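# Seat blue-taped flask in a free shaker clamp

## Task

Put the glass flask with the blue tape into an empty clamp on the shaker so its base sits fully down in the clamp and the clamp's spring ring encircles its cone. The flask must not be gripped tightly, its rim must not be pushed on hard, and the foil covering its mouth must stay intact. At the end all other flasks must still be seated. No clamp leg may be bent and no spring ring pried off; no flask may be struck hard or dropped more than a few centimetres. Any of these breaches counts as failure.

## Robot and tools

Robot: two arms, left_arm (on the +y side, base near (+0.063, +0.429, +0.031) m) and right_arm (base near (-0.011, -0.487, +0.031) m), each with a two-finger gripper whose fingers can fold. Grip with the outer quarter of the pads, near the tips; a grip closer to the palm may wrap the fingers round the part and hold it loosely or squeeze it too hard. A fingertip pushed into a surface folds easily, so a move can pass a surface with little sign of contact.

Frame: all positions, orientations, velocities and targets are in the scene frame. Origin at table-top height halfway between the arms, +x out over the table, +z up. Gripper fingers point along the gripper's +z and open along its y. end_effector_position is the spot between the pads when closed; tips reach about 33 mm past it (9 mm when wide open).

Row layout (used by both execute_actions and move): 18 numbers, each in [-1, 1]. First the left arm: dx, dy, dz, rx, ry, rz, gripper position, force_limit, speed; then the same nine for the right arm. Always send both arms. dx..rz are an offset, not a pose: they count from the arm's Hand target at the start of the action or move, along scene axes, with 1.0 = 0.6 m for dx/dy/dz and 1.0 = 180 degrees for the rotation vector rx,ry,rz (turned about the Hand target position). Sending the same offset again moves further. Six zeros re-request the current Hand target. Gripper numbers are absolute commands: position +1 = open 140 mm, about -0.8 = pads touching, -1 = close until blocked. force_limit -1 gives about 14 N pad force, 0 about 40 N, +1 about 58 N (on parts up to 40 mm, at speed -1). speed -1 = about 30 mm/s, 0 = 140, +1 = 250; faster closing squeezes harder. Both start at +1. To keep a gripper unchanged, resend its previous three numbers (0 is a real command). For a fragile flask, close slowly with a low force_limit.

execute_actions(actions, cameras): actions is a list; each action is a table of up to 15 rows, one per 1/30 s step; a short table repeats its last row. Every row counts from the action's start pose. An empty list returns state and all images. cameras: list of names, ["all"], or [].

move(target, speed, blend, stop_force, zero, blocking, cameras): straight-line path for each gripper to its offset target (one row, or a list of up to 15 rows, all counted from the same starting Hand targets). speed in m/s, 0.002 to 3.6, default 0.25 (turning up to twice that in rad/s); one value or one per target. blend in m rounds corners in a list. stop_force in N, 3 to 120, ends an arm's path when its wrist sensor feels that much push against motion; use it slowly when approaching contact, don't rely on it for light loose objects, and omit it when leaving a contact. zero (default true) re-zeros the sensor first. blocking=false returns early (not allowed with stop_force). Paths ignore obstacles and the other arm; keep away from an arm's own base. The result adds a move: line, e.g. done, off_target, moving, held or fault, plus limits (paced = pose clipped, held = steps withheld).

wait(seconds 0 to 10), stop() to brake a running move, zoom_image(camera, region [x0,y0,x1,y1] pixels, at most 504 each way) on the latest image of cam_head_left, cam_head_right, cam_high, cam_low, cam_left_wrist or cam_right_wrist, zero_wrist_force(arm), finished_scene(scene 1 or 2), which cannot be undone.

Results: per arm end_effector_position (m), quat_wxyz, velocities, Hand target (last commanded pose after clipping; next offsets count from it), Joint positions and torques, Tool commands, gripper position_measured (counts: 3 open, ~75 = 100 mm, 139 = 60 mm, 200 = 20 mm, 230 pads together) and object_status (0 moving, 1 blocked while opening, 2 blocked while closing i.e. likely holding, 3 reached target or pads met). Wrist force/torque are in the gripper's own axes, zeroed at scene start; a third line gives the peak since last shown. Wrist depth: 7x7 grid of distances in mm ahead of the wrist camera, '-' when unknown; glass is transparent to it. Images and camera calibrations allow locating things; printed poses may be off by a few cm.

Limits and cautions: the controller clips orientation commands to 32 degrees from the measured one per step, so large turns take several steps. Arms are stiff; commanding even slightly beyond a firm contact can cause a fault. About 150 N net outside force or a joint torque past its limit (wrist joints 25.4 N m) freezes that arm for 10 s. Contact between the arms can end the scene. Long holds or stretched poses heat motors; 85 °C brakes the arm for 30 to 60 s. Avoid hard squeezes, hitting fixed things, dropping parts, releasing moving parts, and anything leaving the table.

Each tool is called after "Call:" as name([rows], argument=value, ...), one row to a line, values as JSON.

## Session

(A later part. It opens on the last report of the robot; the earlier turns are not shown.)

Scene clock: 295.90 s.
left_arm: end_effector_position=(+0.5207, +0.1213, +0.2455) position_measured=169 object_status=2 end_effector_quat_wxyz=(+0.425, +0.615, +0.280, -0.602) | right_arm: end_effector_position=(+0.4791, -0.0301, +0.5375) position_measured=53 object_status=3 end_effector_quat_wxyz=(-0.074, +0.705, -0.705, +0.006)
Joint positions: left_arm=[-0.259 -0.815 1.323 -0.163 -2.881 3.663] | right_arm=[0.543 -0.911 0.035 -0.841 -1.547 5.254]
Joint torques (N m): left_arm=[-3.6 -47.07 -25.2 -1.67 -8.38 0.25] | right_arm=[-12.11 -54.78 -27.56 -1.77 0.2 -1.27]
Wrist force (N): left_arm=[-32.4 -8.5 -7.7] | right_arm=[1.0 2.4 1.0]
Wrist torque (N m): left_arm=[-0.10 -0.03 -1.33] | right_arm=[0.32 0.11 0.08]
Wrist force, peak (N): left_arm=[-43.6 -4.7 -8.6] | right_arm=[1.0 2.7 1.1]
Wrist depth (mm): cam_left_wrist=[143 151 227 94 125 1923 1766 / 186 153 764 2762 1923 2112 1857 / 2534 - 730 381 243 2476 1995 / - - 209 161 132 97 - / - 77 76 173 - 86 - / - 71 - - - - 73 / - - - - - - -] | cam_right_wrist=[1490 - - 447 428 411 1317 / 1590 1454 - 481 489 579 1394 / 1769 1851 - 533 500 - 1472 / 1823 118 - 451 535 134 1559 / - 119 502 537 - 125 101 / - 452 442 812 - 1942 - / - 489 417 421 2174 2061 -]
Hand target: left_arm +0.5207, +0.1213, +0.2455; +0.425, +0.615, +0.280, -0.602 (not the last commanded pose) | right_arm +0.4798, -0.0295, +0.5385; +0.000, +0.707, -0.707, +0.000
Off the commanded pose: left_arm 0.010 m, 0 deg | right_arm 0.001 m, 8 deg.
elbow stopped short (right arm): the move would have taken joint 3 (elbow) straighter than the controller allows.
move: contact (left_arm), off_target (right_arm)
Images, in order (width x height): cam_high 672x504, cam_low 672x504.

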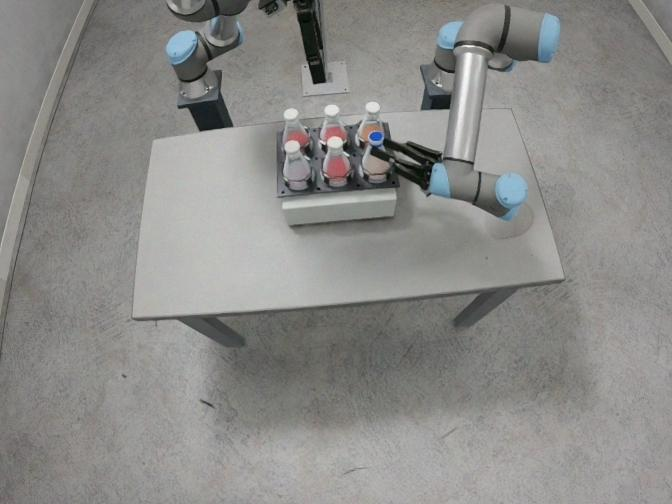

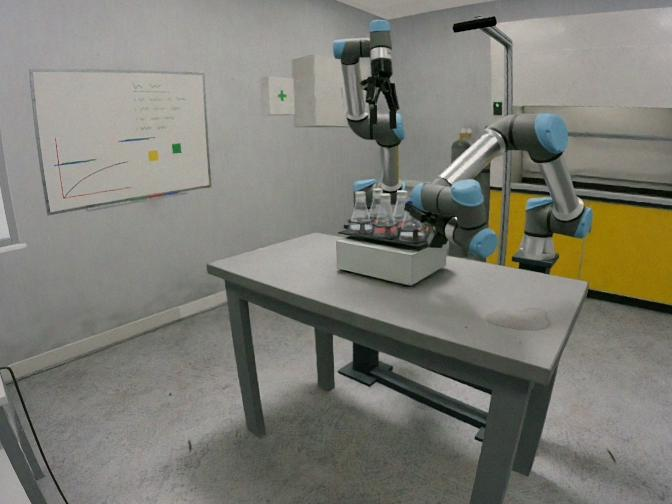

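Call:
move(target=[0.001,0.003,-0.04,0,0,0,-1,0,-1,0,0,0,0,0,0,0.6,-0.4,-1], speed=0.01, stop_force=26)

Call:
move(target=[0,0,0.01,0,0,0,-1,0,-1,0,0,0,0,0,0,0.6,-0.4,-1], speed=0.02)

Call:
move(target=[0,0,0,0,0,0,0.5,0,-1,0,0,0,0,0,0,0.6,-0.4,-1])

Call:
move(target=[0.108,0.19,0,0,0,0,0.5,0,-1,0,0,0,0,0,0,0.6,-0.4,-1], speed=0.08, cameras=["cam_low","cam_high","cam_right_wrist"])

Call:
zoom_image(camera="cam_low", region=[340, 150, 460, 270])

Call:
zoom_image(camera="cam_high", region=[270, 90, 420, 220])

Call:
zoom_image(camera="cam_right_wrist", region=[290, 60, 500, 280])

Scene clock: 302.83 s.
left_arm: end_effector_position=(+0.5207, +0.1214, +0.2446) position_measured=169 object_status=2 end_effector_quat_wxyz=(+0.425, +0.615, +0.280, -0.602) | right_arm: end_effector_position=(+0.4791, -0.0301, +0.5375) position_measured=53 object_status=3 end_effector_quat_wxyz=(-0.074, +0.705, -0.705, +0.006)
Joint positions: left_arm=[-0.259 -0.814 1.323 -0.165 -2.88 3.663] | right_arm=[0.543 -0.911 0.035 -0.841 -1.547 5.254]
Joint torques (N m): left_arm=[-13.55 -34.29 -17.87 -6.97 -10.1 3.6] | right_arm=[-11.5 -54.55 -27.49 -1.71 0.12 -1.38]
Wrist force (N): left_arm=[-55.9 -5.7 -10.1] | right_arm=[0.8 2.7 0.9]
Wrist torque (N m): left_arm=[-0.15 -0.65 -1.75] | right_arm=[0.38 0.14 0.08]
Wrist force, peak (N): left_arm=[-71.0 -0.7 -11.3] | right_arm=[0.9 2.7 1.2]
Wrist depth (mm): cam_left_wrist=[143 151 226 94 111 1923 1841 / 2420 151 764 - 2316 2091 1941 / 2693 - 733 379 242 2244 2052 / 3215 235 211 161 139 101 2013 / - 77 76 172 - 86 85 / - 71 57 - - - 73 / - - - - - - -] | cam_right_wrist=[1463 632 594 459 436 568 1274 / 1549 1519 - 486 470 608 1362 / 1669 1646 671 495 496 644 1490 / 1837 118 468 457 503 134 1519 / - 119 517 525 780 143 101 / - 451 440 874 - - - / - 492 412 424 2194 2154 -]
Hand target: left_arm +0.5207, +0.1214, +0.2446; +0.425, +0.615, +0.280, -0.602 (not the last commanded pose) | right_arm +0.4798, -0.0295, +0.5385; +0.000, +0.707, -0.707, +0.000
Off the commanded pose: left_arm 0.023 m, 0 deg | right_arm 0.001 m, 8 deg.
elbow stopped short (right arm): the move would have taken joint 3 (elbow) straighter than the controller allows.
move: contact (left_arm), off_target (right_arm)

Scene clock: 303.53 s.
left_arm: end_effector_position=(+0.5207, +0.1213, +0.2507) position_measured=169 object_status=2 end_effector_quat_wxyz=(+0.425, +0.615, +0.280, -0.602) | right_arm: end_effector_position=(+0.4791, -0.0301, +0.5375) position_measured=53 object_status=3 end_effector_quat_wxyz=(-0.074, +0.705, -0.705, +0.006)
Joint positions: left_arm=[-0.259 -0.821 1.319 -0.153 -2.881 3.663] | right_arm=[0.543 -0.911 0.035 -0.841 -1.547 5.254]
Joint torques (N m): left_arm=[3.05 -58.16 -30.65 0.44 -2 1.59] | right_arm=[-11.19 -54.35 -27.91 -1.74 0.08 -1.48]
Wrist force (N): left_arm=[9.0 -18.9 -5.1] | right_arm=[0.8 2.3 0.8]
Wrist torque (N m): left_arm=[0.09 -0.14 -1.63] | right_arm=[0.31 0.14 0.08]
Wrist force, peak (N): left_arm=[-55.9 -5.5 -10.1] | right_arm=[1.0 2.5 1.1]
Wrist depth (mm): cam_left_wrist=[144 150 176 91 134 1976 1780 / 2659 157 783 - 2534 2112 1890 / 2911 3651 733 376 240 2367 2393 / - 3590 209 161 132 96 2071 / - 77 76 168 - 85 - / - 71 - - - - 73 / - - - - - - -] | cam_right_wrist=[1454 1569 534 457 429 448 1247 / 1580 1428 - 488 467 487 1362 / 1646 1623 703 525 496 639 1481 / 1866 118 - 451 527 134 1529 / - 118 521 517 837 126 101 / - 447 440 - 826 1959 - / - 481 410 423 2346 2135 -]
Hand target: left_arm +0.5207, +0.1214, +0.2506; +0.425, +0.615, +0.280, -0.602 | right_arm +0.4798, -0.0295, +0.5385; +0.000, +0.707, -0.707, +0.000
Off the commanded pose: left_arm 0.000 m, 0 deg | right_arm 0.001 m, 8 deg.
elbow stopped short (right arm): the move would have taken joint 3 (elbow) straighter than the controller allows.
move: off_target (right_arm)

Scene clock: 305.90 s.
left_arm: end_effector_position=(+0.5207, +0.1214, +0.2506) position_measured=66 object_status=0 end_effector_quat_wxyz=(+0.425, +0.615, +0.280, -0.602) | right_arm: end_effector_position=(+0.4791, -0.0301, +0.5375) position_measured=53 object_status=3 end_effector_quat_wxyz=(-0.074, +0.705, -0.705, +0.006)
Joint positions: left_arm=[-0.259 -0.821 1.319 -0.153 -2.881 3.663] | right_arm=[0.543 -0.911 0.035 -0.841 -1.547 5.254]
Joint torques (N m): left_arm=[5.85 -42.27 -12.03 3.29 2.39 2.23] | right_arm=[-11.4 -54.63 -26.96 -1.8 0.08 -1.32]
Wrist force (N): left_arm=[-0.2 -0.8 -3.5] | right_arm=[0.8 2.5 1.1]
Wrist torque (N m): left_arm=[-0.16 -0.15 0.06] | right_arm=[0.34 0.14 0.08]
Wrist force, peak (N): left_arm=[9.2 -19.0 -5.1] | right_arm=[1.1 2.6 1.1]
Wrist depth (mm): cam_left_wrist=[144 150 223 92 334 1976 1737 / 2341 157 789 2476 2198 2112 1906 / 2727 - 728 301 241 2244 2013 / 3264 109 673 156 156 133 93 / - 101 3714 745 730 109 74 / - - - 3366 699 - - / - - 1857 - 501 - -] | cam_right_wrist=[1490 1539 595 452 430 416 1261 / 1580 689 - 492 475 620 1402 / 1705 1657 - 522 511 651 1490 / 1837 118 477 437 522 134 1590 / - 119 512 521 809 134 101 / - 445 443 862 878 - - / - 485 411 425 2135 2194 -]
Hand target: left_arm +0.5207, +0.1214, +0.2506; +0.425, +0.615, +0.280, -0.602 | right_arm +0.4798, -0.0295, +0.5385; +0.000, +0.707, -0.707, +0.000
Off the commanded pose: left_arm 0.000 m, 0 deg | right_arm 0.001 m, 8 deg.
elbow stopped short (right arm): the move would have taken joint 3 (elbow) straighter than the controller allows.
move: off_target (right_arm)

Scene clock: 307.90 s.
left_arm: end_effector_position=(+0.5855, +0.2354, +0.2506) position_measured=66 object_status=3 end_effector_quat_wxyz=(+0.425, +0.615, +0.280, -0.602) | right_arm: end_effector_position=(+0.4791, -0.0301, +0.5375) position_measured=53 object_status=3 end_effector_quat_wxyz=(-0.074, +0.705, -0.705, +0.006)
Joint positions: left_arm=[-0.063 -0.698 1.079 -0.178 -2.692 3.511] | right_arm=[0.543 -0.911 0.035 -0.841 -1.547 5.254]
Joint torques (N m): left_arm=[-8.59 -65.84 -12.7 -0.33 -1.39 2.37] | right_arm=[-11.85 -54.27 -26.82 -1.83 0.05 -1.31]
Wrist force (N): left_arm=[-0.1 -1.0 -3.4] | right_arm=[0.6 2.5 0.8]
Wrist torque (N m): left_arm=[-0.20 -0.16 0.06] | right_arm=[0.34 0.18 0.08]
Wrist force, peak (N): left_arm=[-0.2 -1.3 -4.8] | right_arm=[0.9 2.6 1.2]
Wrist depth (mm): cam_left_wrist=[- 260 267 214 391 2032 1923 / 2534 3168 894 2534 2420 2176 1995 / 3651 - 845 284 2595 2505 2198 / 2448 107 160 848 - 133 - / - 101 - 3168 876 108 74 / - - 2367 835 593 - - / - - 2071 - 682 - -] | cam_right_wrist=[1445 620 513 453 426 474 1228 / 1590 1454 - 484 466 603 1411 / 1693 1569 - 534 514 - 1481 / 1809 118 - 515 534 134 1472 / - 119 - - - 125 101 / - 2116 582 - - - - / - 490 595 2236 2215 2194 -]
Hand target: left_arm +0.5855, +0.2354, +0.2506; +0.425, +0.615, +0.280, -0.602 | right_arm +0.4798, -0.0295, +0.5385; +0.000, +0.707, -0.707, +0.000
Off the commanded pose: left_arm 0.000 m, 0 deg | right_arm 0.001 m, 8 deg.
elbow stopped short (right arm): the move would have taken joint 3 (elbow) straighter than the controller allows.
move: off_target (right_arm)
camera_calibration:
cam_right_wrist: T_world_to_cam=[[-0.993823, -0.0100391, -0.110525, 0.544417], [-0.05869, 0.892787, 0.44664, -0.185249], [0.094191, 0.450368, -0.887861, 0.589239], [0, 0, 0, 1]] pos_world=[0.47468, -0.0945206, 0.666074]
Images, in order (width x height): cam_high 672x504, cam_low 672x504, cam_right_wrist 672x504.

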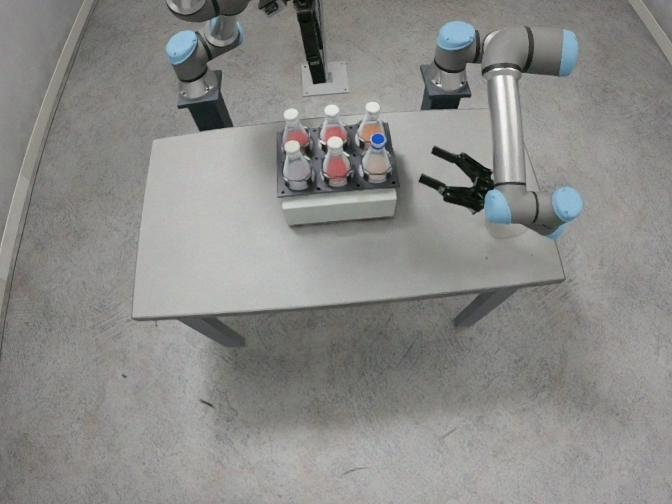

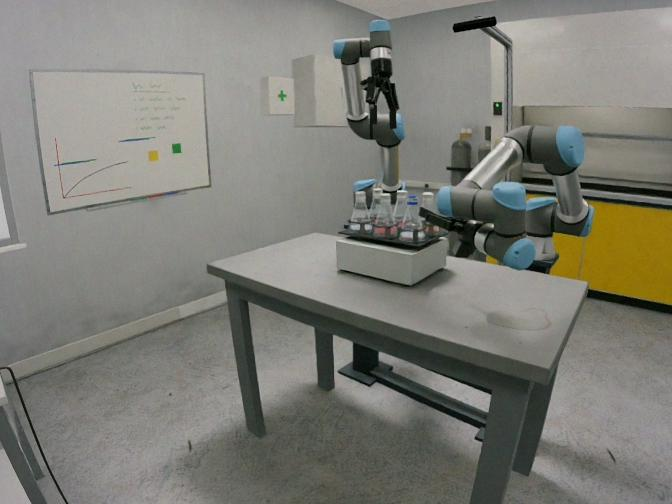

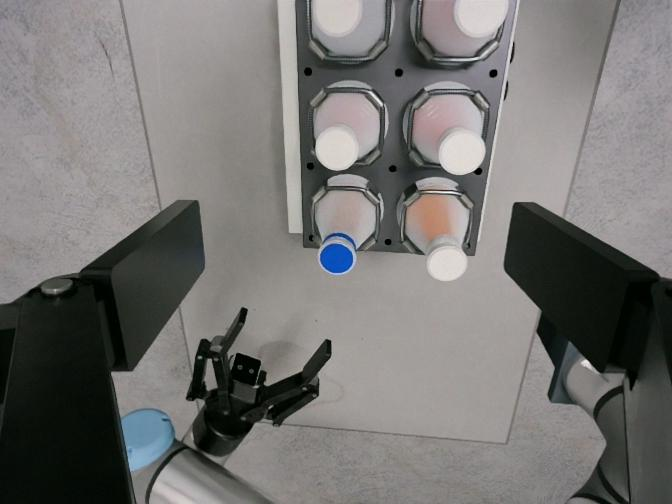

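Scaled by 4.200 from the camera's 672x504 image, which has a finer 960x720 frame.

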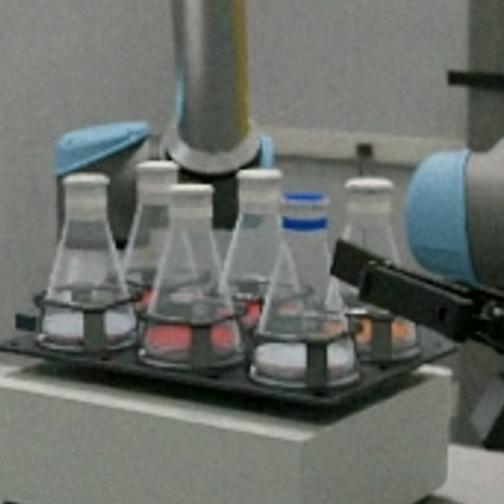

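Scaled by 3.360 from the camera's 672x504 image, which has a finer 960x720 frame.

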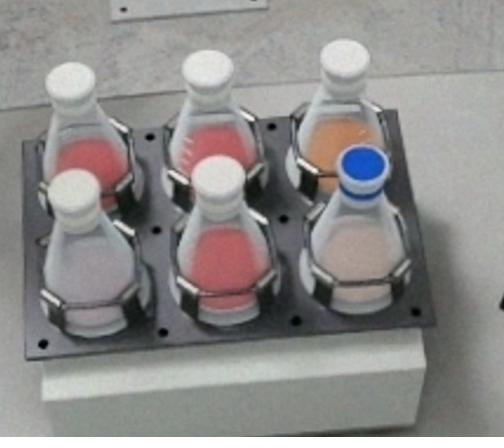

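Scaled by 2.291 from the camera's 672x504 image, which has a finer 960x720 frame.

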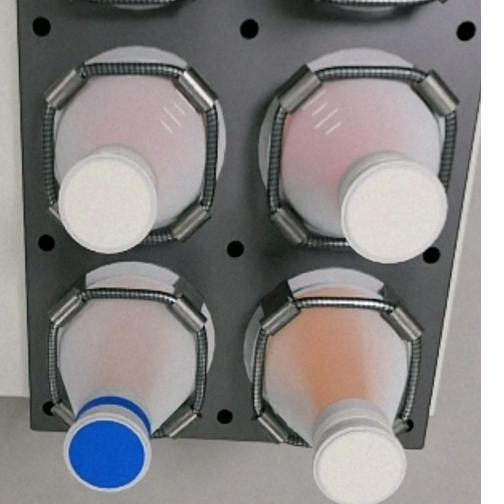

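Perfectly upright and seated.

Call:
finished_scene(scene=2)

The scene is finished: the task was done.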